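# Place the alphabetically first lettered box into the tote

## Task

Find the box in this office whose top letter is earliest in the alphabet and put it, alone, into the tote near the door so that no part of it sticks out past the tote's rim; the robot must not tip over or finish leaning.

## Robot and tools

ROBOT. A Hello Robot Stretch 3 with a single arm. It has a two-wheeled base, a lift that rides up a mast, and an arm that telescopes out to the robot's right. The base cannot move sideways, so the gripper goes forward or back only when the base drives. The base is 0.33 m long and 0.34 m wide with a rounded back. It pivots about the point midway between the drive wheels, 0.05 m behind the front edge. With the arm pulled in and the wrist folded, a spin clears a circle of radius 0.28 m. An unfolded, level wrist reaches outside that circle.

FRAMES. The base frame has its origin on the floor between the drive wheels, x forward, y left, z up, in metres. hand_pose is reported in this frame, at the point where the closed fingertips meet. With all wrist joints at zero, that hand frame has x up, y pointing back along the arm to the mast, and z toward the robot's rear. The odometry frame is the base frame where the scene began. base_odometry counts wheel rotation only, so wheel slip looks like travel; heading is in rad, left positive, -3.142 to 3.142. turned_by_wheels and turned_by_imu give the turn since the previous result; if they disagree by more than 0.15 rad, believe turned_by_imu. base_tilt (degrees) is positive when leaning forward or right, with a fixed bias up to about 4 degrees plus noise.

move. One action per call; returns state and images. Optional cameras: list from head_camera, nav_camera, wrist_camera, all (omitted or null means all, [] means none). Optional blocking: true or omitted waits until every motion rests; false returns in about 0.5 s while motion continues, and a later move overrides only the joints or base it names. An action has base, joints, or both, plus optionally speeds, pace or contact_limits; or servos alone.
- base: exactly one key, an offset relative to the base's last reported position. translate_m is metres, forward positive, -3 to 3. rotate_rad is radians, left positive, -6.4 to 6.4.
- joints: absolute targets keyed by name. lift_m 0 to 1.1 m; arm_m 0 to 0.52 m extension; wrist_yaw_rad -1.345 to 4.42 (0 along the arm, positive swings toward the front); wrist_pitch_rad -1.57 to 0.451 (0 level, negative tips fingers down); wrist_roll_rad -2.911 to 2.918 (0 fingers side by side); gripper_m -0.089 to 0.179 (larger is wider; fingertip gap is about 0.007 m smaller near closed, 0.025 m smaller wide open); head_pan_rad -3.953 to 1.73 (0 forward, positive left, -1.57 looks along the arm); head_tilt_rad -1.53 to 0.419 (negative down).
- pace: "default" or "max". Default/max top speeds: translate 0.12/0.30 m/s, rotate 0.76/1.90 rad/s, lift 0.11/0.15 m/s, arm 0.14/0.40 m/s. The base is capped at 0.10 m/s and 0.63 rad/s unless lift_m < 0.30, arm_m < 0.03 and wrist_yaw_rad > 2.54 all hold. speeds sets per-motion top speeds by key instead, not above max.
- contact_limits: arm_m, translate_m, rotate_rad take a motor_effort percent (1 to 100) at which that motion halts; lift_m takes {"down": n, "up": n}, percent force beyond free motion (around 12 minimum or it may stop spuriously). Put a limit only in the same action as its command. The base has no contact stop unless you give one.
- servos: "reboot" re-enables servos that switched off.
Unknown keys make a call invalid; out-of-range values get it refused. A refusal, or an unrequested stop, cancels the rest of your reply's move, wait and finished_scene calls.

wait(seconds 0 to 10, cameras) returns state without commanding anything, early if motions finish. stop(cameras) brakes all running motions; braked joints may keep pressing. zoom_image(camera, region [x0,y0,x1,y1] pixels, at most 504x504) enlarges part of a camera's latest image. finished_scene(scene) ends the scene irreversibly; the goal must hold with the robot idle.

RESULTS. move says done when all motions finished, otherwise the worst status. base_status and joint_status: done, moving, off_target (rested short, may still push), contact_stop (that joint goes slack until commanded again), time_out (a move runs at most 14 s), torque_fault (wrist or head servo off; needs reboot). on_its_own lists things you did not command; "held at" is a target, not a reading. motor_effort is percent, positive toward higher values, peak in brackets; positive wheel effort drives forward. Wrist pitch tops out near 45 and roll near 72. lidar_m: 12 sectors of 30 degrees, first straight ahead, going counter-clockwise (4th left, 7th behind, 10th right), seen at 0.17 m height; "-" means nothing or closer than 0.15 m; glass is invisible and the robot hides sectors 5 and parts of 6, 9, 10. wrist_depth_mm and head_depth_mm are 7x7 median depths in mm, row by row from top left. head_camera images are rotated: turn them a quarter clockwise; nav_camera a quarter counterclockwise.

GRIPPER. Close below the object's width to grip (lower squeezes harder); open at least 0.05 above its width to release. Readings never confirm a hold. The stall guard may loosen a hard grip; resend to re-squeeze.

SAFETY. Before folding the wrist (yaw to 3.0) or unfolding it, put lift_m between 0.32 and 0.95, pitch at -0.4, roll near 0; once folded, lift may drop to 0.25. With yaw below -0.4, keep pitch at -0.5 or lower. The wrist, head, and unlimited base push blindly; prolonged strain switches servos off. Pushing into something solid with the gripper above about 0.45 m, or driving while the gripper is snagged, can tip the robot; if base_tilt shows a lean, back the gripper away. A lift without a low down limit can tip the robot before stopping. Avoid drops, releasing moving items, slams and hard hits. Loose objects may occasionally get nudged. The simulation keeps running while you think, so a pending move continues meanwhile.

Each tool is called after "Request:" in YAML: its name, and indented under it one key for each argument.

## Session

Request:
move:
  cameras: ["head_camera", "nav_camera"]

Scene clock: 0.00 s.
base_odometry: x=+0.000 y=+0.000 heading=+0.000
turned_by_wheels: +0.000
turned_by_imu: +0.000
base_tilt: forward=+0.9 right=-0.2
lidar_m: 0.73 0.74 0.91 1.57 1.58 1.09 1.00 1.01 1.25 1.54 1.22 0.80
head_depth_mm: 701 706 707 708 713 715 717 / 694 695 699 700 704 705 708 / 685 688 690 693 698 698 701 / 681 682 686 687 689 690 695 / 672 677 677 680 684 684 688 / 668 669 675 675 676 679 681 / 661 664 667 668 668 671 676
base_status: not commanded
joint_positions: lift_m=+0.337 arm_m=+0.002 wrist_yaw_rad=+3.032 wrist_pitch_rad=-0.535 wrist_roll_rad=+0.000 gripper_m=+0.037 head_pan_rad=+0.000 head_tilt_rad=-0.002
joint_status: not commanded
measured_speeds: all 0
motor_effort: left_wheel=-0.6 right_wheel=+2.2 lift_m=+27.0 arm_m=-8.1 wrist_yaw_rad=+0.7 wrist_pitch_rad=+2.5 wrist_roll_rad=+0.8 gripper_m=-0.6 head_pan_rad=-0.2 head_tilt_rad=+6.5
hand_pose: x=+0.0015 y=+0.0602 z=+0.3248 quat_wxyz=(+0.224, +0.691, +0.150, +0.671) (m; base frame)
wrist_depth_mm: - 140 - - - - - / - 154 - - - - - / 961 179 854 960 918 930 - / 746 708 205 765 771 755 722 / 644 634 227 619 630 645 627 / 539 540 129 334 129 548 538 / 473 308 291 305 450 471 473
pictures: head_camera (sideways), nav_camera (sideways)
Images, in order (width x height): head_camera 896x504, nav_camera 672x504.

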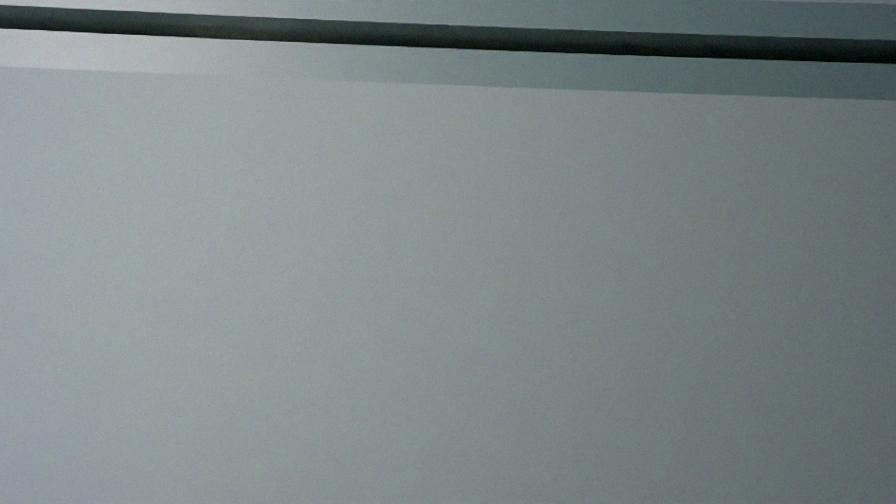

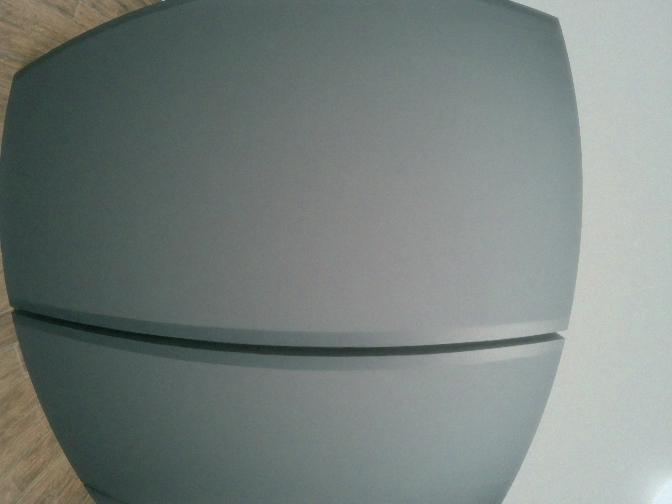

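Request:
move:
  joints: {"head_pan_rad": 1.4, "head_tilt_rad": -0.3, "lift_m": 0.28, "wrist_yaw_rad": 2.9, "wrist_pitch_rad": -0.35}
  cameras: ["head_camera", "nav_camera"]

Request:
move:
  joints: {"head_pan_rad": -1.2, "head_tilt_rad": -0.3}
  cameras: ["head_camera", "nav_camera"]

Request:
move:
  joints: {"head_pan_rad": -2.5, "head_tilt_rad": -0.3}
  cameras: ["head_camera", "nav_camera"]

Request:
move:
  joints: {"head_pan_rad": -3.9, "head_tilt_rad": -0.3}
  cameras: ["head_camera", "nav_camera"]

Scene clock: 8.03 s.
move: done
base_odometry: x=+0.000 y=+0.000 heading=+0.000
turned_by_wheels: +0.000
turned_by_imu: +0.001
base_tilt: forward=+1.0 right=-0.4
lidar_m: 0.73 0.73 0.91 1.57 1.58 1.09 1.00 1.01 1.25 1.55 1.23 0.80
head_depth_mm: 1523 1605 1695 1818 1945 2027 1604 / 1485 1574 1667 1782 1883 1962 1594 / 1448 1531 1618 1725 1845 1925 1588 / 1420 1495 1592 1679 1810 1887 1584 / 1382 1453 1532 1615 1730 1817 1578 / 1351 1423 1491 1585 1675 1779 1567 / 1325 1392 1462 1548 1635 1739 1571
base_status: not commanded
joint_positions: lift_m=+0.280 arm_m=+0.002 wrist_yaw_rad=+2.903 wrist_pitch_rad=-0.372 wrist_roll_rad=+0.000 gripper_m=+0.037 head_pan_rad=+1.429 head_tilt_rad=-0.298
joint_status: all done
measured_speeds: all 0
motor_effort: left_wheel=-0.6(0.8) right_wheel=+2.1(2.6) lift_m=+19.5(26.4) arm_m=-20.5(21.0) wrist_yaw_rad=-2.0(4.5) wrist_pitch_rad=+3.8(6.1) wrist_roll_rad=+0.9(1.1) gripper_m=-0.3(1.5) head_pan_rad=-2.1(6.2) head_tilt_rad=-1.3(4.8)
hand_pose: x=+0.0331 y=+0.0767 z=+0.3031 quat_wxyz=(+0.213, +0.705, +0.047, +0.675) (m; base frame)
wrist_depth_mm: 127 - - - - - - / 137 - - - - - - / 143 165 - - - - - / 160 168 887 897 890 840 - / 654 178 738 691 688 700 673 / 566 194 130 525 130 552 556 / 469 208 253 453 448 480 477
pictures: head_camera (sideways), nav_camera (sideways)
Images, in order (width x height): head_camera 896x504, nav_camera 672x504.

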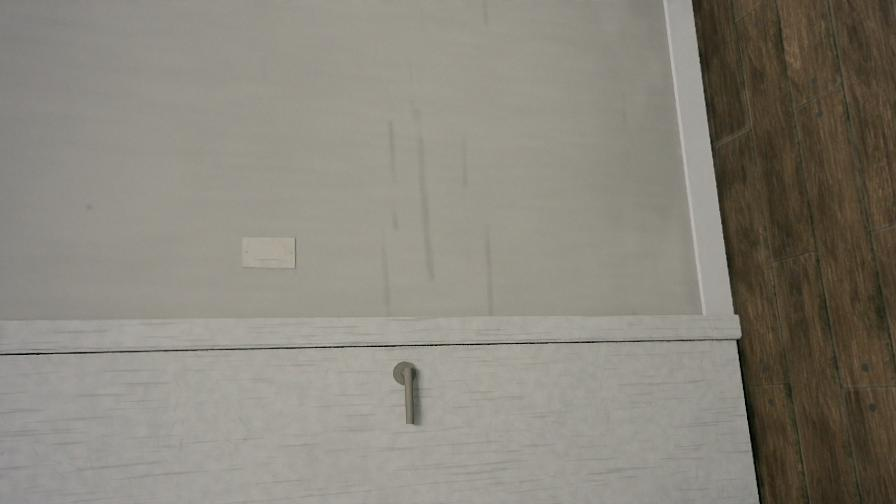

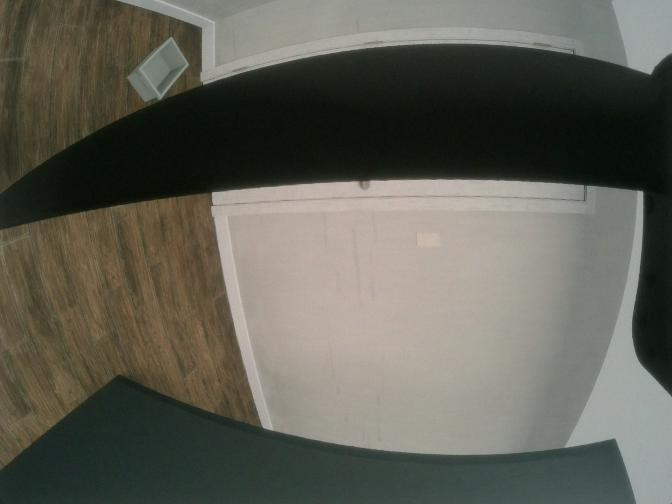

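Scene clock: 9.60 s.
move: done
base_odometry: x=+0.000 y=+0.000 heading=+0.000
turned_by_wheels: +0.000
turned_by_imu: +0.000
base_tilt: forward=+1.0 right=-0.3
lidar_m: 0.73 0.74 0.91 1.57 1.59 1.09 1.00 1.01 1.25 1.55 1.23 0.80
head_depth_mm: 1832 1924 2028 1658 2272 2026 1604 / 1873 1971 2075 1800 1877 1938 1585 / 1913 2019 2138 1779 2349 1928 1594 / 1974 2071 2189 1889 2373 1977 1589 / 1907 2008 2090 1951 2341 1976 1578 / 1512 1566 1619 1671 1766 1822 1582 / 1241 1283 1333 1365 1418 1479 1485
base_status: not commanded
joint_positions: lift_m=+0.280 arm_m=+0.002 wrist_yaw_rad=+2.903 wrist_pitch_rad=-0.372 wrist_roll_rad=+0.000 gripper_m=+0.037 head_pan_rad=-1.242 head_tilt_rad=-0.299
joint_status: all done
measured_speeds: all 0
motor_effort: left_wheel=-0.4(0.7) right_wheel=+2.0(2.6) lift_m=+19.6(19.8) arm_m=-22.3(22.6) wrist_yaw_rad=-2.0(2.4) wrist_pitch_rad=+3.9(4.2) wrist_roll_rad=+0.8(1.1) gripper_m=-0.2(1.6) head_pan_rad=+0.5(6.0) head_tilt_rad=-1.3(4.1)
hand_pose: x=+0.0331 y=+0.0767 z=+0.3031 quat_wxyz=(+0.213, +0.705, +0.047, +0.675) (m; base frame)
wrist_depth_mm: 128 - - - - - - / 136 - - - - - - / 144 165 - - - - - / 159 168 901 870 893 856 - / 644 177 713 682 688 699 654 / 561 194 130 523 129 567 569 / 477 207 257 446 445 473 476
pictures: head_camera (sideways), nav_camera (sideways)
Images, in order (width x height): head_camera 896x504, nav_camera 672x504.

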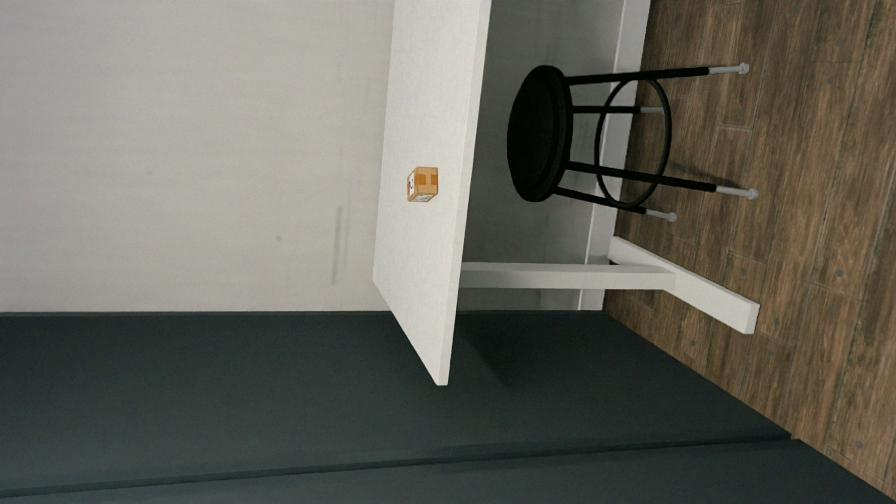

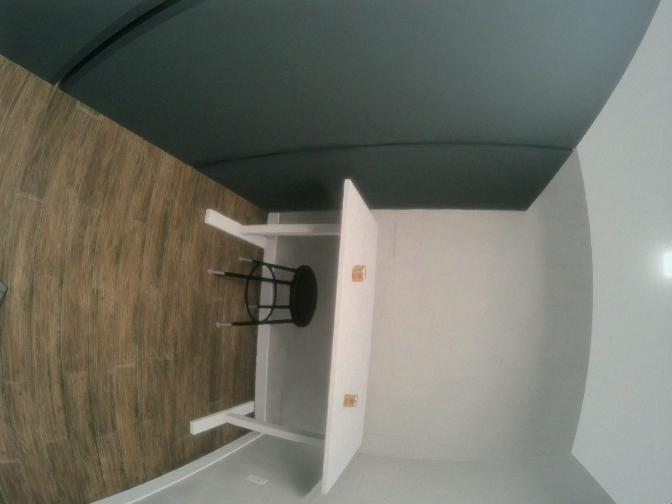

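Scene clock: 10.73 s.
move: done
base_odometry: x=+0.000 y=+0.000 heading=+0.000
turned_by_wheels: +0.000
turned_by_imu: +0.000
base_tilt: forward=+1.1 right=-0.2
lidar_m: 0.73 0.74 0.91 1.57 1.58 1.09 1.00 1.01 1.25 1.54 1.22 0.80
head_depth_mm: 864 899 937 979 1031 1091 1148 / 899 939 990 1037 1089 1155 1222 / 947 990 1045 1095 1152 1224 1302 / 998 1049 1105 1163 1233 1314 1404 / 1053 1110 1170 1244 1330 1410 1488 / 1111 1177 1247 1333 1423 1518 1561 / 1184 1255 1332 1431 1547 1665 1574
base_status: not commanded
joint_positions: lift_m=+0.280 arm_m=+0.002 wrist_yaw_rad=+2.903 wrist_pitch_rad=-0.372 wrist_roll_rad=+0.000 gripper_m=+0.037 head_pan_rad=-2.544 head_tilt_rad=-0.300
joint_status: all done
measured_speeds: all 0
motor_effort: left_wheel=-0.5(0.7) right_wheel=+2.5(2.7) lift_m=+19.2(19.8) arm_m=-21.6(22.4) wrist_yaw_rad=-2.0(2.5) wrist_pitch_rad=+3.7(4.1) wrist_roll_rad=+0.9(1.1) gripper_m=-0.1(1.2) head_pan_rad=+1.3(4.7) head_tilt_rad=-1.2(3.8)
hand_pose: x=+0.0331 y=+0.0767 z=+0.3031 quat_wxyz=(+0.213, +0.705, +0.047, +0.675) (m; base frame)
wrist_depth_mm: 127 - - - - - - / 137 - - - - - - / 144 165 - - - - - / 159 168 883 880 899 855 - / 652 176 722 675 700 699 677 / 556 194 130 525 130 570 561 / 470 208 255 448 451 474 473
pictures: head_camera (sideways), nav_camera (sideways)
Images, in order (width x height): head_camera 896x504, nav_camera 672x504.

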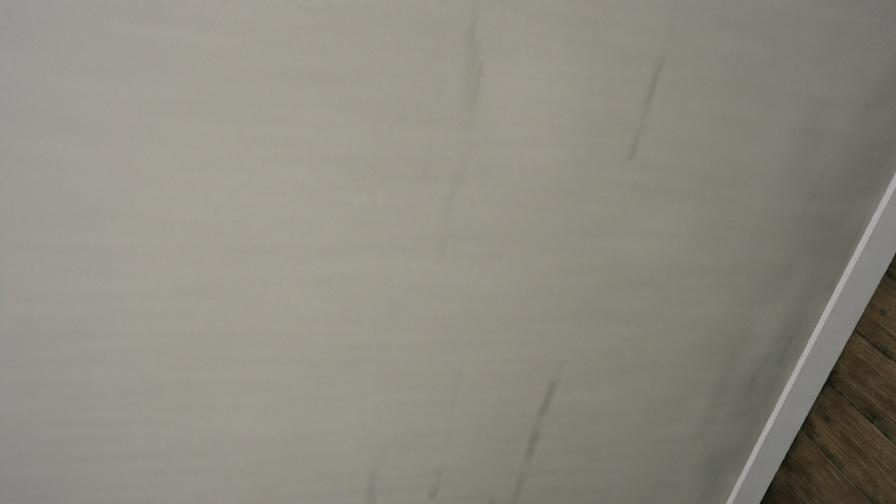

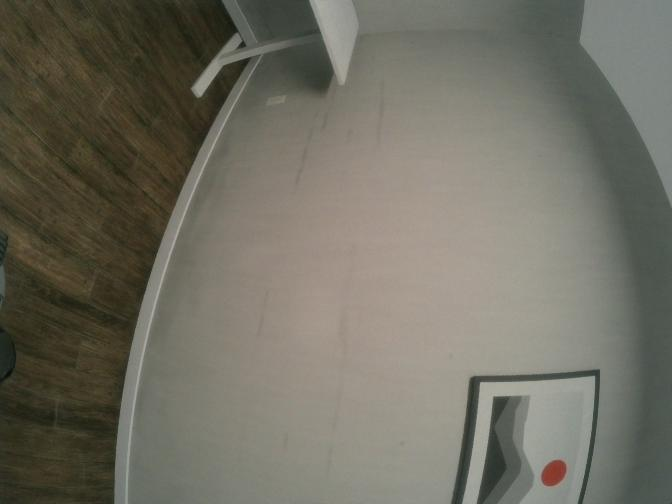

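Scene clock: 11.90 s.
move: done
base_odometry: x=+0.000 y=+0.000 heading=+0.000
turned_by_wheels: +0.000
turned_by_imu: +0.000
base_tilt: forward=+1.0 right=-0.2
lidar_m: 0.73 0.74 0.91 1.57 1.58 1.09 1.00 1.01 1.25 1.55 1.23 0.79
head_depth_mm: - - - - - - - / 1589 1668 - - - - - / 1573 1670 1770 1885 1995 2007 1576 / 1388 1469 1558 1665 1778 1862 1581 / 1245 1313 1380 1460 1551 1656 1585 / 1139 1186 1244 1304 1379 1453 1489 / 1034 1079 1135 1182 1235 1309 1372
base_status: not commanded
joint_positions: lift_m=+0.280 arm_m=+0.002 wrist_yaw_rad=+2.903 wrist_pitch_rad=-0.372 wrist_roll_rad=+0.000 gripper_m=+0.037 head_pan_rad=-3.946 head_tilt_rad=-0.300
joint_status: all done
measured_speeds: all 0
motor_effort: left_wheel=-0.4(0.7) right_wheel=+2.3(2.7) lift_m=+19.4(19.9) arm_m=-21.7(22.5) wrist_yaw_rad=-2.3(2.3) wrist_pitch_rad=+3.9(4.2) wrist_roll_rad=+1.1(1.1) gripper_m=-0.3(0.9) head_pan_rad=+0.7(4.9) head_tilt_rad=-0.4(5.0)
hand_pose: x=+0.0331 y=+0.0767 z=+0.3031 quat_wxyz=(+0.213, +0.705, +0.047, +0.675) (m; base frame)
wrist_depth_mm: 127 - - - - - - / 137 - - - - - - / 144 164 - - - - - / 159 168 917 880 895 850 - / 650 178 726 691 684 706 660 / 564 194 130 522 130 571 564 / 470 208 255 452 435 469 484
pictures: head_camera (sideways), nav_camera (sideways)
Images, in order (width x height): head_camera 896x504, nav_camera 672x504.

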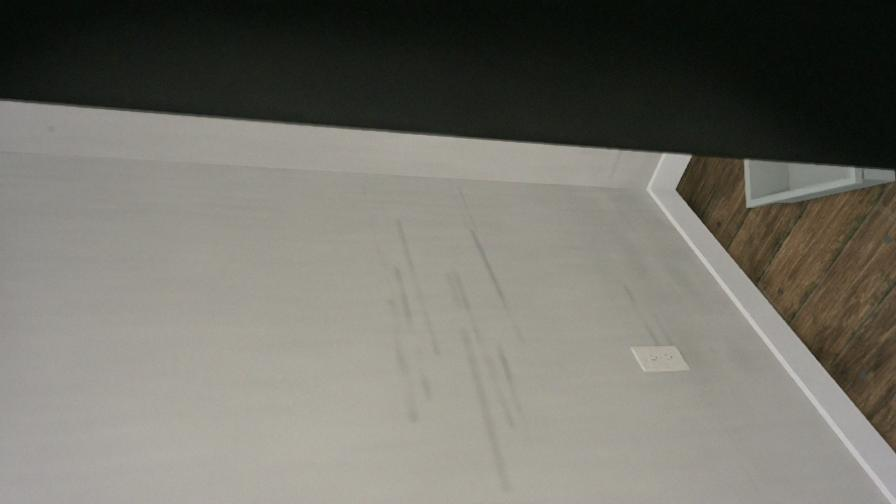

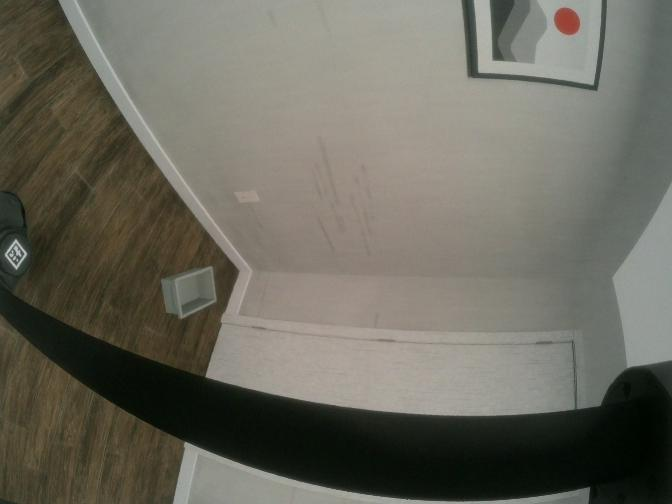

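Request:
move:
  joints: {"head_pan_rad": -1.3, "head_tilt_rad": -0.3}
  cameras: ["head_camera"]

Request:
zoom_image:
  camera: "head_camera"
  region: [398, 120, 448, 220]

Request:
move:
  joints: {"head_pan_rad": -1.72, "head_tilt_rad": -0.3}
  cameras: ["head_camera"]

Scene clock: 30.60 s.
move: done
base_odometry: x=+0.000 y=+0.000 heading=+0.000
turned_by_wheels: +0.000
turned_by_imu: +0.001
base_tilt: forward=+1.0 right=-0.2
lidar_m: 0.73 0.73 0.91 1.57 1.58 1.09 1.00 1.01 1.25 1.54 1.23 0.80
head_depth_mm: 1842 1921 2026 1650 2262 2033 1592 / 1877 1967 2058 1816 2293 1945 1584 / 1931 2012 2119 1779 2078 1933 1585 / 1949 2074 2169 1885 2412 1990 1579 / 1942 2052 2149 1975 2356 1988 1573 / 1533 1586 1649 1681 1806 1853 1578 / 1268 1295 1346 1404 1434 1492 1476
base_status: not commanded
joint_positions: lift_m=+0.280 arm_m=+0.002 wrist_yaw_rad=+2.903 wrist_pitch_rad=-0.372 wrist_roll_rad=+0.000 gripper_m=+0.037 head_pan_rad=-1.249 head_tilt_rad=-0.300
joint_status: all done
measured_speeds: all 0
motor_effort: left_wheel=-0.5(0.7) right_wheel=+2.3(2.7) lift_m=+20.1(20.1) arm_m=-21.7(22.1) wrist_yaw_rad=-1.7(2.2) wrist_pitch_rad=+4.0(4.2) wrist_roll_rad=+0.9(1.1) gripper_m=+0.0(1.0) head_pan_rad=-2.5(5.8) head_tilt_rad=-0.9(4.5)
hand_pose: x=+0.0331 y=+0.0767 z=+0.3031 quat_wxyz=(+0.213, +0.705, +0.047, +0.675) (m; base frame)
wrist_depth_mm: 128 - - - - - - / 137 - - - - - - / 144 165 - - - - - / 159 169 889 892 900 841 - / 662 178 718 682 671 696 671 / 558 193 130 524 130 566 549 / 473 208 258 447 443 469 481
pictures: head_camera (sideways)
Images, in order (width x height): head_camera 896x504.

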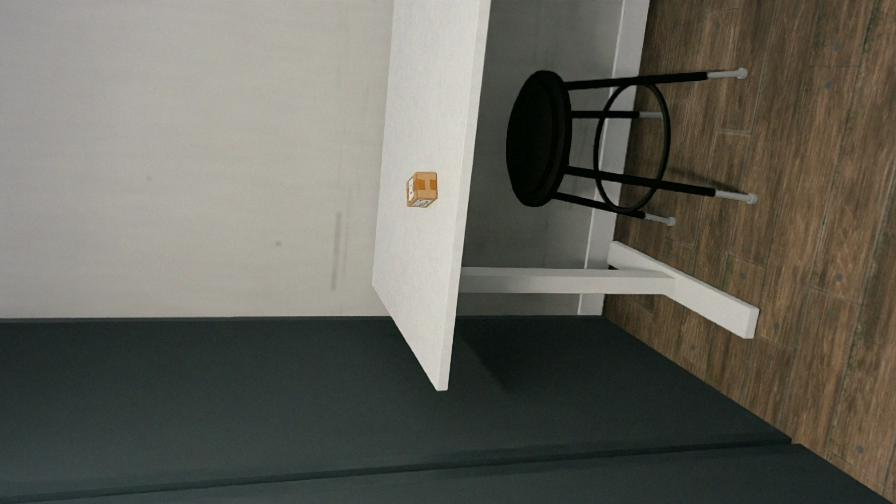

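Scaled by 5.040 from the camera's 896x504 image, which has a finer 1280x720 frame.

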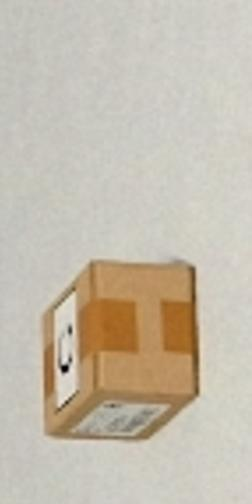

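Scene clock: 31.53 s.
move: done
base_odometry: x=+0.000 y=+0.000 heading=+0.000
turned_by_wheels: +0.000
turned_by_imu: +0.000
base_tilt: forward=+1.0 right=-0.2
lidar_m: 0.73 0.74 0.91 1.57 1.58 1.09 1.00 1.01 1.25 1.55 1.22 0.79
head_depth_mm: 1846 1886 1910 1847 1959 1891 1594 / 2030 2132 2228 1906 2329 2011 1593 / 1995 2113 2219 1978 2483 1996 1586 / 1960 2036 2170 1940 2425 1995 1580 / 1923 2002 2131 1743 2381 2004 1579 / 1876 1972 2080 1746 2295 1897 1569 / 1834 1927 2033 1714 1809 1850 1564
base_status: not commanded
joint_positions: lift_m=+0.280 arm_m=+0.002 wrist_yaw_rad=+2.903 wrist_pitch_rad=-0.372 wrist_roll_rad=+0.000 gripper_m=+0.037 head_pan_rad=-1.706 head_tilt_rad=-0.300
joint_status: all done
measured_speeds: translate_m=+0.000 rotate_rad=+0.000 lift_m=+0.000 arm_m=+0.000 wrist_yaw_rad=+0.000 wrist_pitch_rad=+0.000 wrist_roll_rad=+0.000 head_pan_rad=-0.024 head_tilt_rad=+0.000
motor_effort: left_wheel=-0.6(0.6) right_wheel=+2.1(2.6) lift_m=+20.0(20.0) arm_m=-21.7(22.0) wrist_yaw_rad=-2.1(2.2) wrist_pitch_rad=+4.0(4.1) wrist_roll_rad=+0.8(1.1) gripper_m=+1.5(1.5) head_pan_rad=-2.7(4.2) head_tilt_rad=-1.5(3.3)
hand_pose: x=+0.0331 y=+0.0767 z=+0.3031 quat_wxyz=(+0.213, +0.705, +0.047, +0.675) (m; base frame)
wrist_depth_mm: 127 - - - - - - / 137 - - - - - - / 145 164 - - - - - / 159 168 873 880 912 858 - / 646 178 716 694 684 674 651 / 575 193 129 523 130 555 560 / 476 208 253 439 453 486 481
pictures: head_camera (sideways)
Images, in order (width x height): head_camera 896x504.

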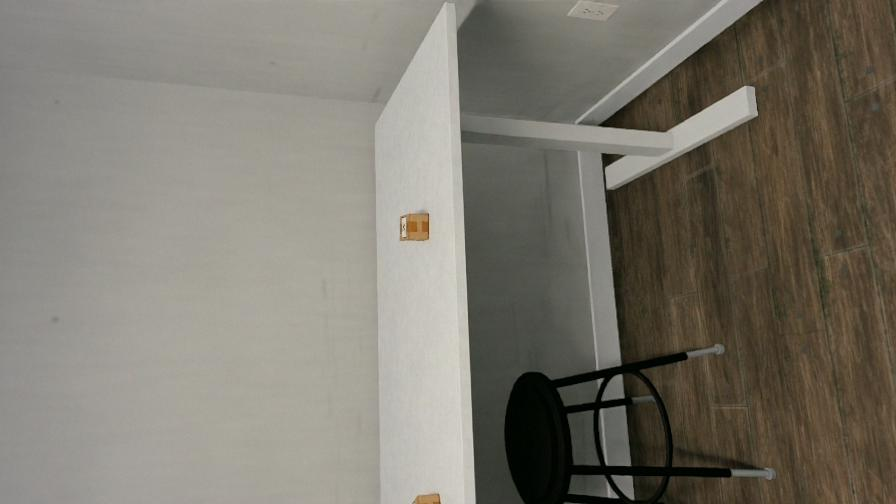

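Request:
zoom_image:
  camera: "head_camera"
  region: [394, 206, 436, 248]

Request:
move:
  joints: {"head_pan_rad": -1.3, "head_tilt_rad": -0.3}
  cameras: ["head_camera"]

Request:
zoom_image:
  camera: "head_camera"
  region: [400, 165, 445, 212]

Scaled by 12.000 from the camera's 896x504 image, which has a finer 1280x720 frame.

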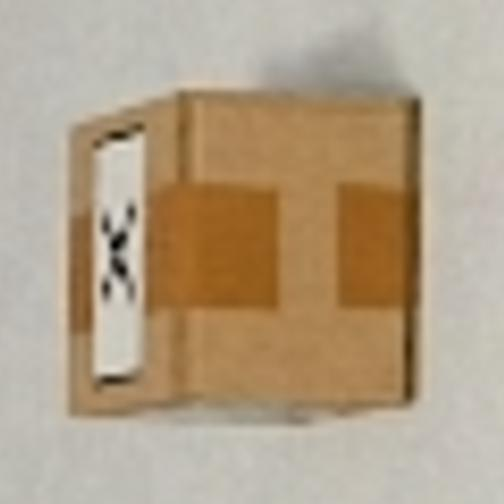

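Scene clock: 35.97 s.
move: done
base_odometry: x=+0.000 y=+0.000 heading=+0.000
turned_by_wheels: +0.000
turned_by_imu: +0.001
base_tilt: forward=+0.9 right=+0.0
lidar_m: 0.73 0.73 0.91 1.56 1.58 1.10 1.00 1.01 1.25 1.55 1.23 0.79
head_depth_mm: 1836 1929 2030 1661 2275 2013 1594 / 1871 1973 2070 1804 2282 1939 1591 / 1909 1984 2118 1777 1876 2000 1579 / 1933 2045 2145 1964 2397 1991 1578 / 1977 2084 2192 1868 2399 1984 1576 / 1707 1769 1846 1797 1985 1898 1580 / 1397 1420 1463 1507 1546 1607 1526
base_status: not commanded
joint_positions: lift_m=+0.280 arm_m=+0.002 wrist_yaw_rad=+2.903 wrist_pitch_rad=-0.372 wrist_roll_rad=+0.000 gripper_m=+0.037 head_pan_rad=-1.297 head_tilt_rad=-0.300
joint_status: all done
measured_speeds: all 0
motor_effort: left_wheel=-0.7(0.8) right_wheel=+2.3(2.6) lift_m=+20.1(20.3) arm_m=-21.5(21.7) wrist_yaw_rad=-2.0(2.4) wrist_pitch_rad=+3.8(4.3) wrist_roll_rad=+0.7(1.0) gripper_m=-0.5(1.0) head_pan_rad=+3.1(3.8) head_tilt_rad=-1.9(2.3)
hand_pose: x=+0.0331 y=+0.0767 z=+0.3031 quat_wxyz=(+0.213, +0.705, +0.047, +0.675) (m; base frame)
wrist_depth_mm: 128 - - - - - - / 138 - - - - - - / 144 165 - - - - - / 159 168 889 897 894 845 - / 655 177 727 694 684 679 663 / 554 194 130 523 129 572 561 / 479 208 256 449 449 480 470
pictures: head_camera (sideways)
Images, in order (width x height): head_camera 896x504.

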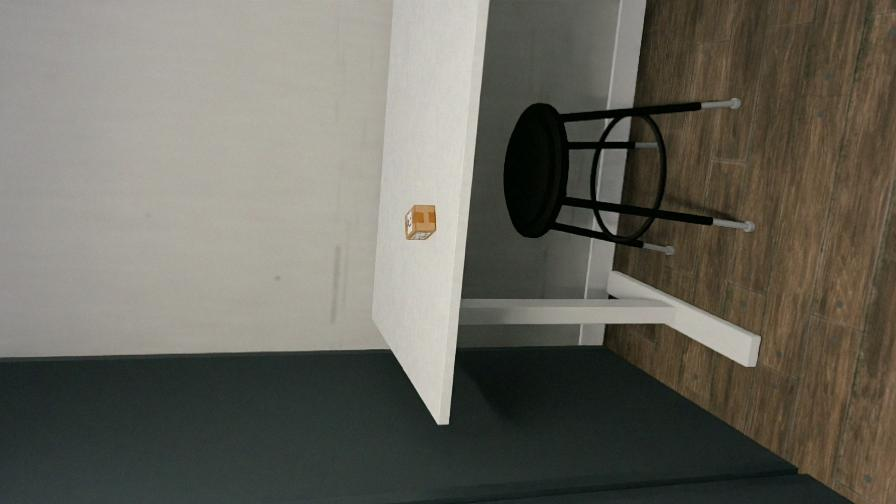

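Scaled by 10.723 from the camera's 896x504 image, which has a finer 1280x720 frame.

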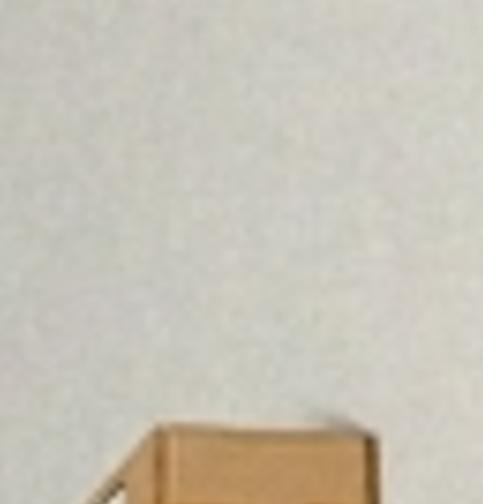

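Request:
zoom_image:
  camera: "head_camera"
  region: [398, 200, 442, 246]

Scaled by 10.957 from the camera's 896x504 image, which has a finer 1280x720 frame.

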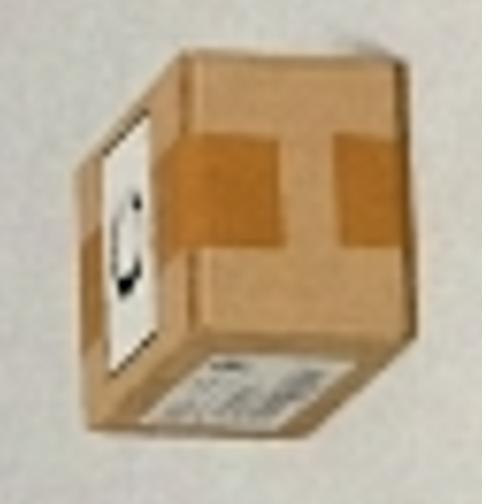

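Request:
move:
  base: {"rotate_rad": -1.487}
  joints: {"head_pan_rad": 0.2, "head_tilt_rad": -0.35}
  pace: "max"
  cameras: []

Request:
move:
  base: {"translate_m": 0.55}
  pace: "max"
  cameras: ["head_camera"]

Scene clock: 47.90 s.
move: done
base_odometry: x=+0.000 y=+0.000 heading=-1.487
turned_by_wheels: -1.487
turned_by_imu: -1.480
base_tilt: forward=+1.0 right=-0.1
lidar_m: 1.83 1.09 0.77 0.73 0.75 1.67 1.57 1.49 1.05 1.00 1.03 1.36
head_depth_mm: 1814 1913 1999 1641 2294 1891 1516 / 1848 1961 2029 1773 2205 1898 1503 / 1902 2009 2088 1763 2281 1870 1508 / 1949 2049 2152 2313 2379 1881 1513 / 1935 2046 2113 2131 2249 1843 1511 / 1569 1626 1696 1711 1863 1801 1503 / 1288 1331 1375 1431 1493 1541 1479
base_status: done
joint_positions: lift_m=+0.280 arm_m=+0.002 wrist_yaw_rad=+2.903 wrist_pitch_rad=-0.372 wrist_roll_rad=+0.000 gripper_m=+0.037 head_pan_rad=+0.215 head_tilt_rad=-0.351
joint_status: all done
measured_speeds: translate_m=+0.000 rotate_rad=+0.000 lift_m=+0.000 arm_m=+0.000 wrist_yaw_rad=+0.000 wrist_pitch_rad=+0.000 wrist_roll_rad=+0.000 head_pan_rad=-0.024 head_tilt_rad=+0.000
motor_effort: left_wheel=+8.8(17.5) right_wheel=-7.1(15.6) lift_m=+20.3(20.7) arm_m=-21.5(22.6) wrist_yaw_rad=-1.8(2.3) wrist_pitch_rad=+3.6(4.1) wrist_roll_rad=+0.8(1.0) gripper_m=-0.2(1.3) head_pan_rad=-2.3(4.9) head_tilt_rad=-1.5(4.7)
hand_pose: x=+0.0332 y=+0.0767 z=+0.3032 quat_wxyz=(+0.213, +0.705, +0.047, +0.675) (m; base frame)
wrist_depth_mm: 128 141 - 780 - - - / 137 141 - 819 - - - / 144 153 - 905 - - - / 156 166 850 906 916 890 902 / 667 177 731 693 690 696 701 / 563 194 130 526 130 566 566 / 471 206 258 446 446 477 477
pictures: none
No camera images: "cameras" was empty.

Scene clock: 51.03 s.
move: done
base_odometry: x=+0.046 y=-0.548 heading=-1.486
turned_by_wheels: +0.000
turned_by_imu: +0.000
base_tilt: forward=+1.0 right=-0.1
lidar_m: 1.01 1.01 0.80 0.76 0.78 1.02 2.12 1.46 1.02 0.97 1.00 1.32
head_depth_mm: 1340 1423 1506 1284 953 1809 1511 / 1372 1450 1551 1280 995 1759 1469 / 1399 1484 1569 1280 996 1698 1470 / 1423 1514 1611 1261 1248 1698 1467 / 1457 1552 1643 1259 1910 1823 1499 / 1492 1591 1684 1248 1435 1745 1451 / 1376 1421 1465 1241 1531 1641 1499
base_status: done
joint_positions: lift_m=+0.280 arm_m=+0.002 wrist_yaw_rad=+2.902 wrist_pitch_rad=-0.371 wrist_roll_rad=+0.000 gripper_m=+0.037 head_pan_rad=+0.201 head_tilt_rad=-0.351
joint_status: not commanded
measured_speeds: all 0
motor_effort: left_wheel=+5.1(20.8) right_wheel=+0.5(8.3) lift_m=+20.3(20.7) arm_m=-18.7(22.0) wrist_yaw_rad=-1.3(2.1) wrist_pitch_rad=+3.7(4.2) wrist_roll_rad=+0.9(1.1) gripper_m=-0.3(1.5) head_pan_rad=-3.7(4.5) head_tilt_rad=+0.7(1.8)
hand_pose: x=+0.0333 y=+0.0768 z=+0.3034 quat_wxyz=(+0.213, +0.705, +0.047, +0.675) (m; base frame)
wrist_depth_mm: 128 142 - - - - - / 137 142 - - - - - / 144 153 - - - - - / 155 166 874 828 905 900 857 / 650 177 713 693 677 695 699 / 572 196 130 527 129 563 570 / 474 209 257 448 445 475 479
pictures: head_camera (sideways)
Images, in order (width x height): head_camera 896x504.

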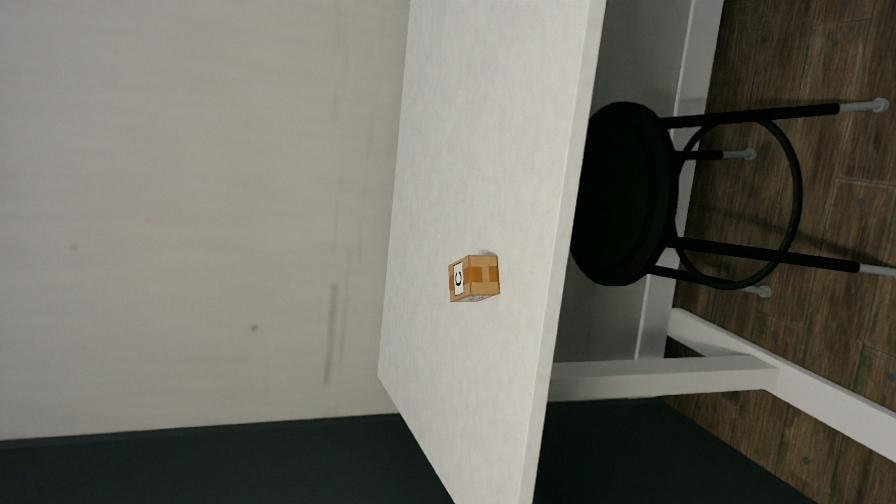

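Request:
zoom_image:
  camera: "head_camera"
  region: [442, 248, 506, 308]

Scaled by 7.875 from the camera's 896x504 image, which has a finer 1280x720 frame.

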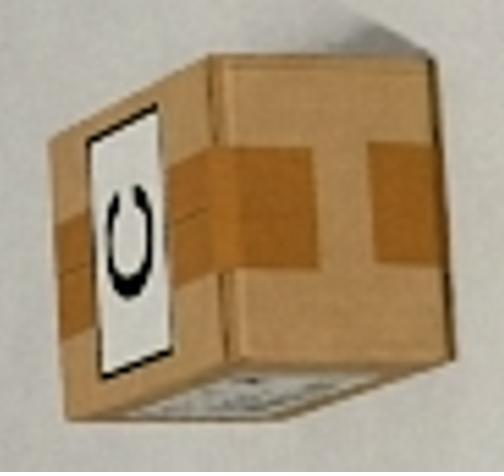

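Request:
move:
  base: {"translate_m": -1.56}
  joints: {"head_pan_rad": -1.57, "head_tilt_rad": -0.9}
  pace: "max"
  cameras: ["head_camera"]

Scene clock: 78.33 s.
move: done
base_odometry: x=-0.085 y=+1.006 heading=-1.487
turned_by_wheels: +0.000
turned_by_imu: +0.003
base_tilt: forward=+0.9 right=-0.1
lidar_m: 2.76 1.02 0.78 2.77 0.88 0.59 0.57 0.59 0.78 1.04 1.07 1.42
head_depth_mm: 953 1106 1313 1557 1411 1260 1139 / 957 1106 1315 1557 1373 1266 1140 / 960 1110 1319 1558 1392 1242 693 / 957 1117 1326 1555 1418 1264 749 / 964 1114 1340 1560 1422 1257 1139 / 963 1120 1340 1563 1419 1267 1137 / 969 1125 1341 1576 1433 1261 1141
base_status: done
joint_positions: lift_m=+0.280 arm_m=+0.002 wrist_yaw_rad=+2.902 wrist_pitch_rad=-0.371 wrist_roll_rad=+0.000 gripper_m=+0.037 head_pan_rad=-1.570 head_tilt_rad=-0.900
joint_status: all done
measured_speeds: all 0
motor_effort: left_wheel=-6.1(12.0) right_wheel=-1.1(17.4) lift_m=+20.7(21.0) arm_m=-9.8(16.3) wrist_yaw_rad=-1.1(2.0) wrist_pitch_rad=+4.0(4.1) wrist_roll_rad=+0.8(1.3) gripper_m=-0.3(1.4) head_pan_rad=+2.6(5.2) head_tilt_rad=+0.0(5.8)
hand_pose: x=+0.0333 y=+0.0768 z=+0.3034 quat_wxyz=(+0.213, +0.705, +0.047, +0.675) (m; base frame)
wrist_depth_mm: 128 - - - 764 - - / 137 - - - 810 - - / 145 165 - - 906 - - / 159 168 883 905 896 898 905 / 661 178 736 687 679 688 707 / 550 194 130 531 130 565 563 / 476 208 259 449 448 474 470
pictures: head_camera (sideways)
Images, in order (width x height): head_camera 896x504.

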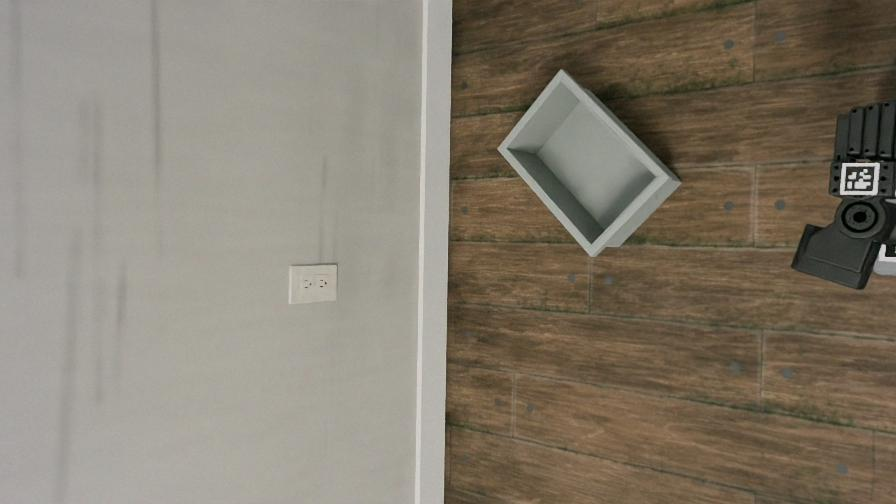

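Request:
move:
  base: {"translate_m": -0.11}
  joints: {"head_pan_rad": -0.9, "head_tilt_rad": -0.3}
  pace: "max"
  cameras: []

Request:
move:
  base: {"rotate_rad": 1.571}
  pace: "max"
  cameras: []

Request:
move:
  base: {"translate_m": 1.6}
  pace: "max"
  cameras: ["head_camera", "nav_camera"]

Scene clock: 97.30 s.
move: done
base_odometry: x=-0.094 y=+1.116 heading=-1.487
turned_by_wheels: +0.000
turned_by_imu: +0.001
base_tilt: forward=+1.0 right=-0.1
lidar_m: 2.87 1.01 0.83 2.26 0.72 0.48 0.46 0.48 0.63 1.05 1.08 1.43
head_depth_mm: 970 1005 1048 1084 1140 1189 1245 / 1035 1077 1125 1172 1231 1293 1358 / 1092 1146 1211 1276 1338 1416 1470 / 1170 1244 1313 1393 1467 1553 1574 / 1276 1364 1444 1540 1630 1727 1594 / 1420 1515 1607 1708 1832 1907 1578 / 1565 1680 1797 1922 2077 2002 1576
base_status: done
joint_positions: lift_m=+0.280 arm_m=+0.002 wrist_yaw_rad=+2.902 wrist_pitch_rad=-0.371 wrist_roll_rad=+0.000 gripper_m=+0.037 head_pan_rad=-0.884 head_tilt_rad=-0.291
joint_status: all done
measured_speeds: translate_m=+0.000 rotate_rad=+0.000 lift_m=+0.000 arm_m=+0.000 wrist_yaw_rad=+0.000 wrist_pitch_rad=+0.000 wrist_roll_rad=+0.000 head_pan_rad=-0.024 head_tilt_rad=+0.000
motor_effort: left_wheel=-2.6(13.3) right_wheel=-5.7(10.3) lift_m=+21.1(21.3) arm_m=-6.3(7.7) wrist_yaw_rad=-1.4(1.6) wrist_pitch_rad=+3.8(4.0) wrist_roll_rad=+0.8(1.0) gripper_m=-1.1(1.3) head_pan_rad=-3.4(5.3) head_tilt_rad=+0.5(5.4)
hand_pose: x=+0.0333 y=+0.0768 z=+0.3034 quat_wxyz=(+0.213, +0.705, +0.047, +0.675) (m; base frame)
wrist_depth_mm: 127 - - - 888 - - / 137 - - - 948 - - / 144 166 - - - - - / 158 169 892 896 907 893 923 / 636 177 709 687 695 680 679 / 559 194 130 513 130 579 565 / 483 207 256 447 446 480 475
pictures: none
No camera images: "cameras" was empty.

Scene clock: 99.40 s.
move: done
base_odometry: x=-0.094 y=+1.116 heading=+0.084
turned_by_wheels: +1.571
turned_by_imu: +1.565
base_tilt: forward=+1.1 right=-0.2
lidar_m: 2.41 0.73 0.48 0.46 0.47 0.62 1.05 1.07 1.41 2.86 1.03 0.83
head_depth_mm: 1414 1534 1696 1876 2099 2024 1595 / 1201 1287 1403 1539 1669 1819 1600 / 1044 1108 1185 1280 1385 1506 1545 / 922 976 1038 1099 1182 1267 1369 / 829 871 916 969 1026 1097 1172 / 752 783 821 868 911 969 1024 / 690 724 764 811 868 935 1020
base_status: done
joint_positions: lift_m=+0.280 arm_m=+0.002 wrist_yaw_rad=+2.902 wrist_pitch_rad=-0.371 wrist_roll_rad=+0.000 gripper_m=+0.037 head_pan_rad=-0.898 head_tilt_rad=-0.298
joint_status: not commanded
measured_speeds: all 0
motor_effort: left_wheel=-8.9(16.5) right_wheel=+10.0(16.8) lift_m=+21.2(21.4) arm_m=-20.5(20.5) wrist_yaw_rad=-1.3(1.8) wrist_pitch_rad=+3.5(3.9) wrist_roll_rad=+0.8(1.0) gripper_m=-0.5(1.3) head_pan_rad=-3.8(4.2) head_tilt_rad=-1.5(2.2)
hand_pose: x=+0.0333 y=+0.0768 z=+0.3034 quat_wxyz=(+0.213, +0.705, +0.047, +0.675) (m; base frame)
wrist_depth_mm: 127 420 455 481 549 597 661 / 137 446 478 520 587 658 732 / 145 165 525 561 651 721 798 / 161 168 574 602 711 786 866 / 504 178 573 641 696 698 695 / 533 194 130 526 129 571 565 / 468 208 258 452 445 484 473
pictures: none
No camera images: "cameras" was empty.

Scene clock: 106.13 s.
move: done
base_odometry: x=+1.500 y=+1.250 heading=+0.084
turned_by_wheels: +0.000
turned_by_imu: -0.001
base_tilt: forward=+0.9 right=-0.3
lidar_m: 1.66 0.88 0.61 0.58 0.59 0.77 1.78 0.59 0.60 1.42 2.88 2.20
head_depth_mm: 2978 3049 3167 3269 2755 2011 1583 / 3171 3288 3465 3539 2752 2020 1603 / 3265 3498 3630 3780 2733 2001 1582 / 3021 3176 3350 3531 2742 1986 1579 / 2716 2829 2982 3101 2692 1995 1566 / 2470 2551 2642 2300 2426 1989 1576 / 2217 2302 2389 2478 2545 1991 1566
base_status: done
joint_positions: lift_m=+0.280 arm_m=+0.002 wrist_yaw_rad=+2.902 wrist_pitch_rad=-0.371 wrist_roll_rad=+0.000 gripper_m=+0.037 head_pan_rad=-0.900 head_tilt_rad=-0.300
joint_status: not commanded
measured_speeds: all 0
motor_effort: left_wheel=+6.1(12.2) right_wheel=+2.7(20.9) lift_m=+21.3(21.5) arm_m=-19.6(22.7) wrist_yaw_rad=-1.0(1.7) wrist_pitch_rad=+3.6(4.0) wrist_roll_rad=+0.8(1.1) gripper_m=-0.5(1.4) head_pan_rad=-2.5(4.7) head_tilt_rad=-1.1(2.5)
hand_pose: x=+0.0333 y=+0.0768 z=+0.3034 quat_wxyz=(+0.213, +0.705, +0.047, +0.675) (m; base frame)
wrist_depth_mm: 128 530 567 604 666 710 799 / 137 549 598 660 714 787 876 / 144 164 643 699 760 858 949 / 160 168 691 753 794 879 902 / 604 176 687 701 675 699 711 / 572 193 130 526 130 568 565 / 482 207 257 452 450 478 475
pictures: head_camera (sideways), nav_camera (sideways)
Images, in order (width x height): head_camera 896x504, nav_camera 672x504.

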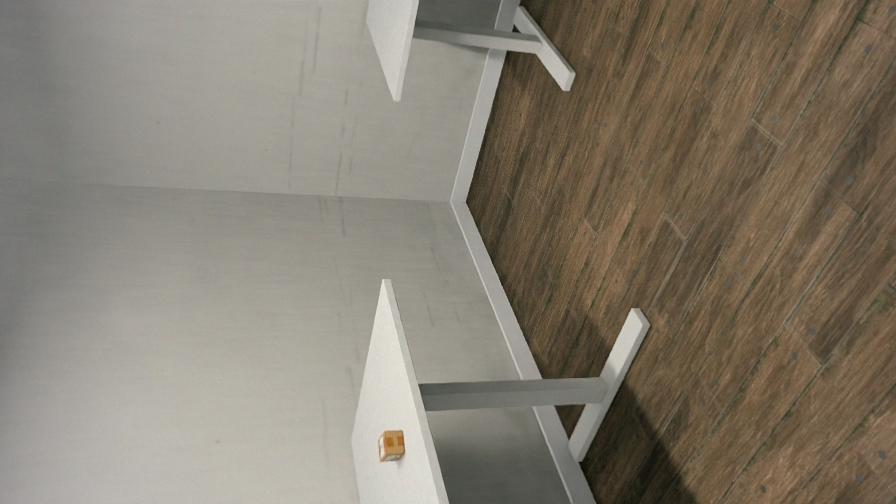

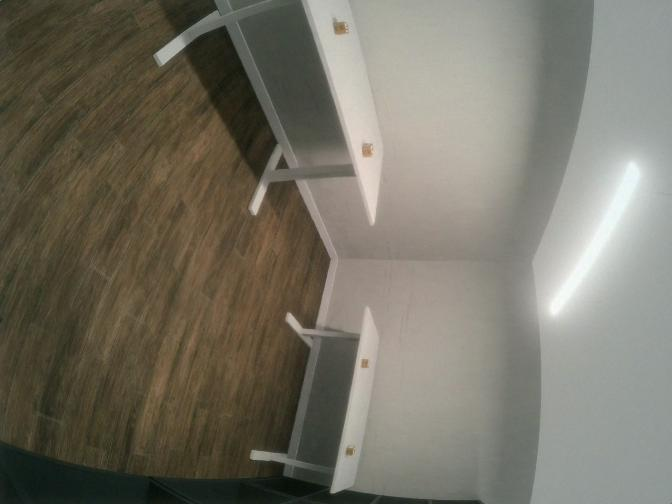

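Request:
move:
  base: {"rotate_rad": -1.43}
  joints: {"head_pan_rad": 0.0, "head_tilt_rad": -0.3}
  pace: "max"
  cameras: []

Request:
move:
  base: {"translate_m": 1.25}
  pace: "max"
  cameras: ["head_camera"]

Request:
move:
  joints: {"head_pan_rad": 1.0, "head_tilt_rad": -0.4}
  cameras: ["head_camera", "nav_camera"]

Scene clock: 127.53 s.
move: done
base_odometry: x=+1.500 y=+1.250 heading=-1.346
turned_by_wheels: -1.430
turned_by_imu: -1.423
base_tilt: forward=+1.0 right=-0.3
lidar_m: 2.70 2.19 2.16 1.66 0.76 0.59 0.58 0.62 0.91 2.63 0.59 1.33
head_depth_mm: 2723 2854 2982 3083 2640 2015 1588 / 2787 2914 3031 3199 2753 2000 1590 / 2798 2975 3094 3361 2758 1994 1574 / 2846 3029 3184 3378 2719 1992 1582 / 2913 3065 3188 3415 2723 1993 1572 / 2927 3118 3286 3462 2695 1974 1580 / 2978 3153 3366 3539 2709 1966 1569
base_status: done
joint_positions: lift_m=+0.280 arm_m=+0.002 wrist_yaw_rad=+2.902 wrist_pitch_rad=-0.371 wrist_roll_rad=+0.000 gripper_m=+0.037 head_pan_rad=+0.010 head_tilt_rad=-0.300
joint_status: all done
measured_speeds: all 0
motor_effort: left_wheel=+7.6(18.0) right_wheel=-7.3(15.2) lift_m=+21.5(21.9) arm_m=-21.6(22.4) wrist_yaw_rad=-1.3(1.7) wrist_pitch_rad=+3.5(4.0) wrist_roll_rad=+0.7(1.0) gripper_m=-0.2(1.3) head_pan_rad=-3.8(6.1) head_tilt_rad=-0.2(3.1)
hand_pose: x=+0.0333 y=+0.0768 z=+0.3034 quat_wxyz=(+0.213, +0.705, +0.047, +0.675) (m; base frame)
wrist_depth_mm: 128 - - - - - - / 137 - - - - - - / 145 165 - - - - - / 159 168 906 877 878 898 891 / 636 178 712 683 698 698 677 / 565 193 130 528 130 565 567 / 470 207 257 450 445 476 477
pictures: none
No camera images: "cameras" was empty.

Scene clock: 133.07 s.
move: done
base_odometry: x=+1.780 y=+0.032 heading=-1.345
turned_by_wheels: +0.000
turned_by_imu: -0.001
base_tilt: forward=+1.0 right=-0.1
lidar_m: 1.94 1.72 2.04 1.58 2.14 1.84 1.81 0.99 1.03 0.56 1.08 1.11
head_depth_mm: 1657 1730 1820 1884 1307 1822 1554 / 1673 1758 1844 1910 1321 2015 1586 / 1706 1777 1884 1933 1383 1996 1592 / 1716 1809 1910 1933 1450 1984 1569 / 1738 1836 1941 1922 1450 1991 1580 / 1776 1875 1970 1901 2227 1981 1563 / 1801 1885 1996 1881 1853 1876 1564
base_status: done
joint_positions: lift_m=+0.280 arm_m=+0.002 wrist_yaw_rad=+2.902 wrist_pitch_rad=-0.371 wrist_roll_rad=+0.000 gripper_m=+0.037 head_pan_rad=+0.000 head_tilt_rad=-0.300
joint_status: not commanded
measured_speeds: all 0
motor_effort: left_wheel=+8.7(18.1) right_wheel=-2.5(10.2) lift_m=+21.7(22.3) arm_m=-17.4(22.0) wrist_yaw_rad=-1.5(1.8) wrist_pitch_rad=+3.5(4.0) wrist_roll_rad=+0.8(1.0) gripper_m=-0.2(1.9) head_pan_rad=-3.0(4.6) head_tilt_rad=-0.2(1.7)
hand_pose: x=+0.0333 y=+0.0768 z=+0.3034 quat_wxyz=(+0.213, +0.705, +0.047, +0.675) (m; base frame)
wrist_depth_mm: 127 - - - - - - / 137 - - - - - - / 145 166 - - - - - / 159 168 888 894 897 922 901 / 647 177 739 693 693 696 692 / 557 192 130 523 130 578 567 / 473 207 257 440 449 475 472
pictures: head_camera (sideways)
Images, in order (width x height): head_camera 896x504.

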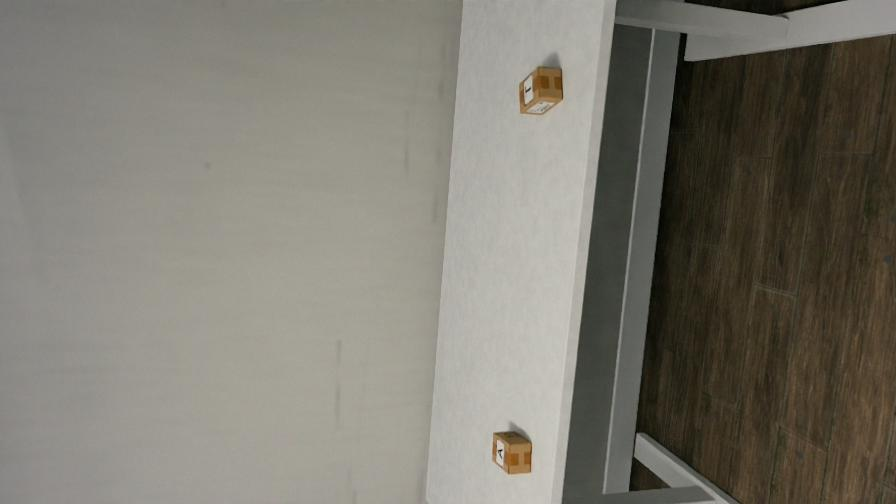

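Scene clock: 134.13 s.
move: done
base_odometry: x=+1.780 y=+0.032 heading=-1.345
turned_by_wheels: +0.000
turned_by_imu: +0.000
base_tilt: forward=+1.0 right=-0.2
lidar_m: 1.94 1.72 2.04 1.58 2.15 1.84 1.81 0.99 1.03 0.56 1.09 1.11
head_depth_mm: 2125 2302 2500 2714 2310 1783 1458 / 2049 2186 2374 2595 2316 1781 1452 / 1971 2118 2268 2470 2322 1781 1446 / 1886 2016 2155 2347 2291 1770 1448 / 1828 1936 2072 2232 2293 1775 1441 / 1763 1877 1960 2124 2196 1714 1453 / 1698 1809 1869 1644 2118 1771 1444
base_status: not commanded
joint_positions: lift_m=+0.280 arm_m=+0.002 wrist_yaw_rad=+2.902 wrist_pitch_rad=-0.371 wrist_roll_rad=+0.000 gripper_m=+0.037 head_pan_rad=+1.017 head_tilt_rad=-0.400
joint_status: all done
measured_speeds: all 0
motor_effort: left_wheel=+8.4(8.7) right_wheel=-2.1(2.6) lift_m=+22.0(22.1) arm_m=-16.1(16.9) wrist_yaw_rad=-0.9(1.6) wrist_pitch_rad=+3.9(3.9) wrist_roll_rad=+0.8(1.0) gripper_m=-0.1(1.5) head_pan_rad=+1.3(5.0) head_tilt_rad=-2.2(4.8)
hand_pose: x=+0.0333 y=+0.0768 z=+0.3034 quat_wxyz=(+0.213, +0.705, +0.047, +0.675) (m; base frame)
wrist_depth_mm: 127 - - - - - - / 137 - - - - - - / 146 166 - - - - - / 159 168 886 922 881 894 891 / 658 177 723 681 685 677 700 / 555 195 130 524 130 566 566 / 481 208 256 445 451 487 485
pictures: head_camera (sideways), nav_camera (sideways)
Images, in order (width x height): head_camera 896x504, nav_camera 672x504.

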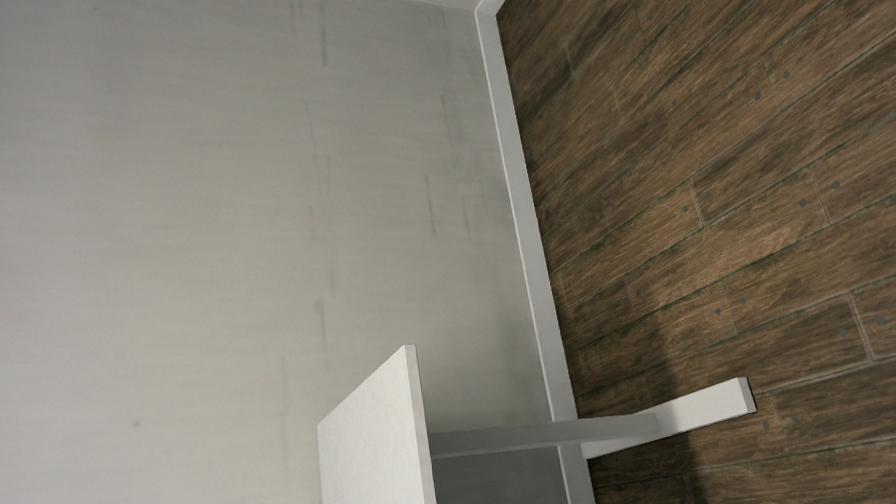

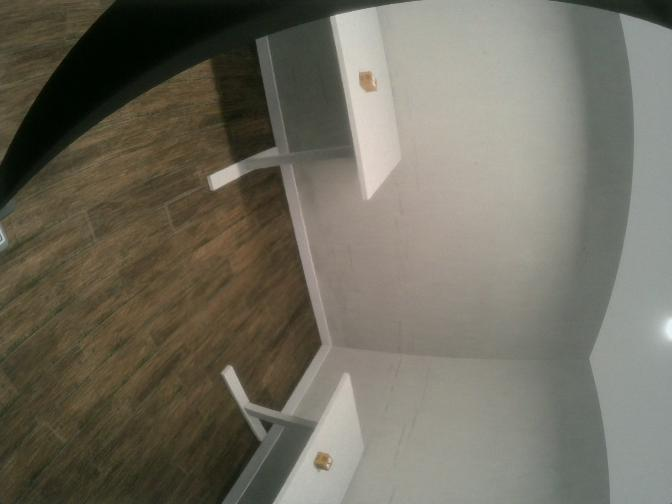

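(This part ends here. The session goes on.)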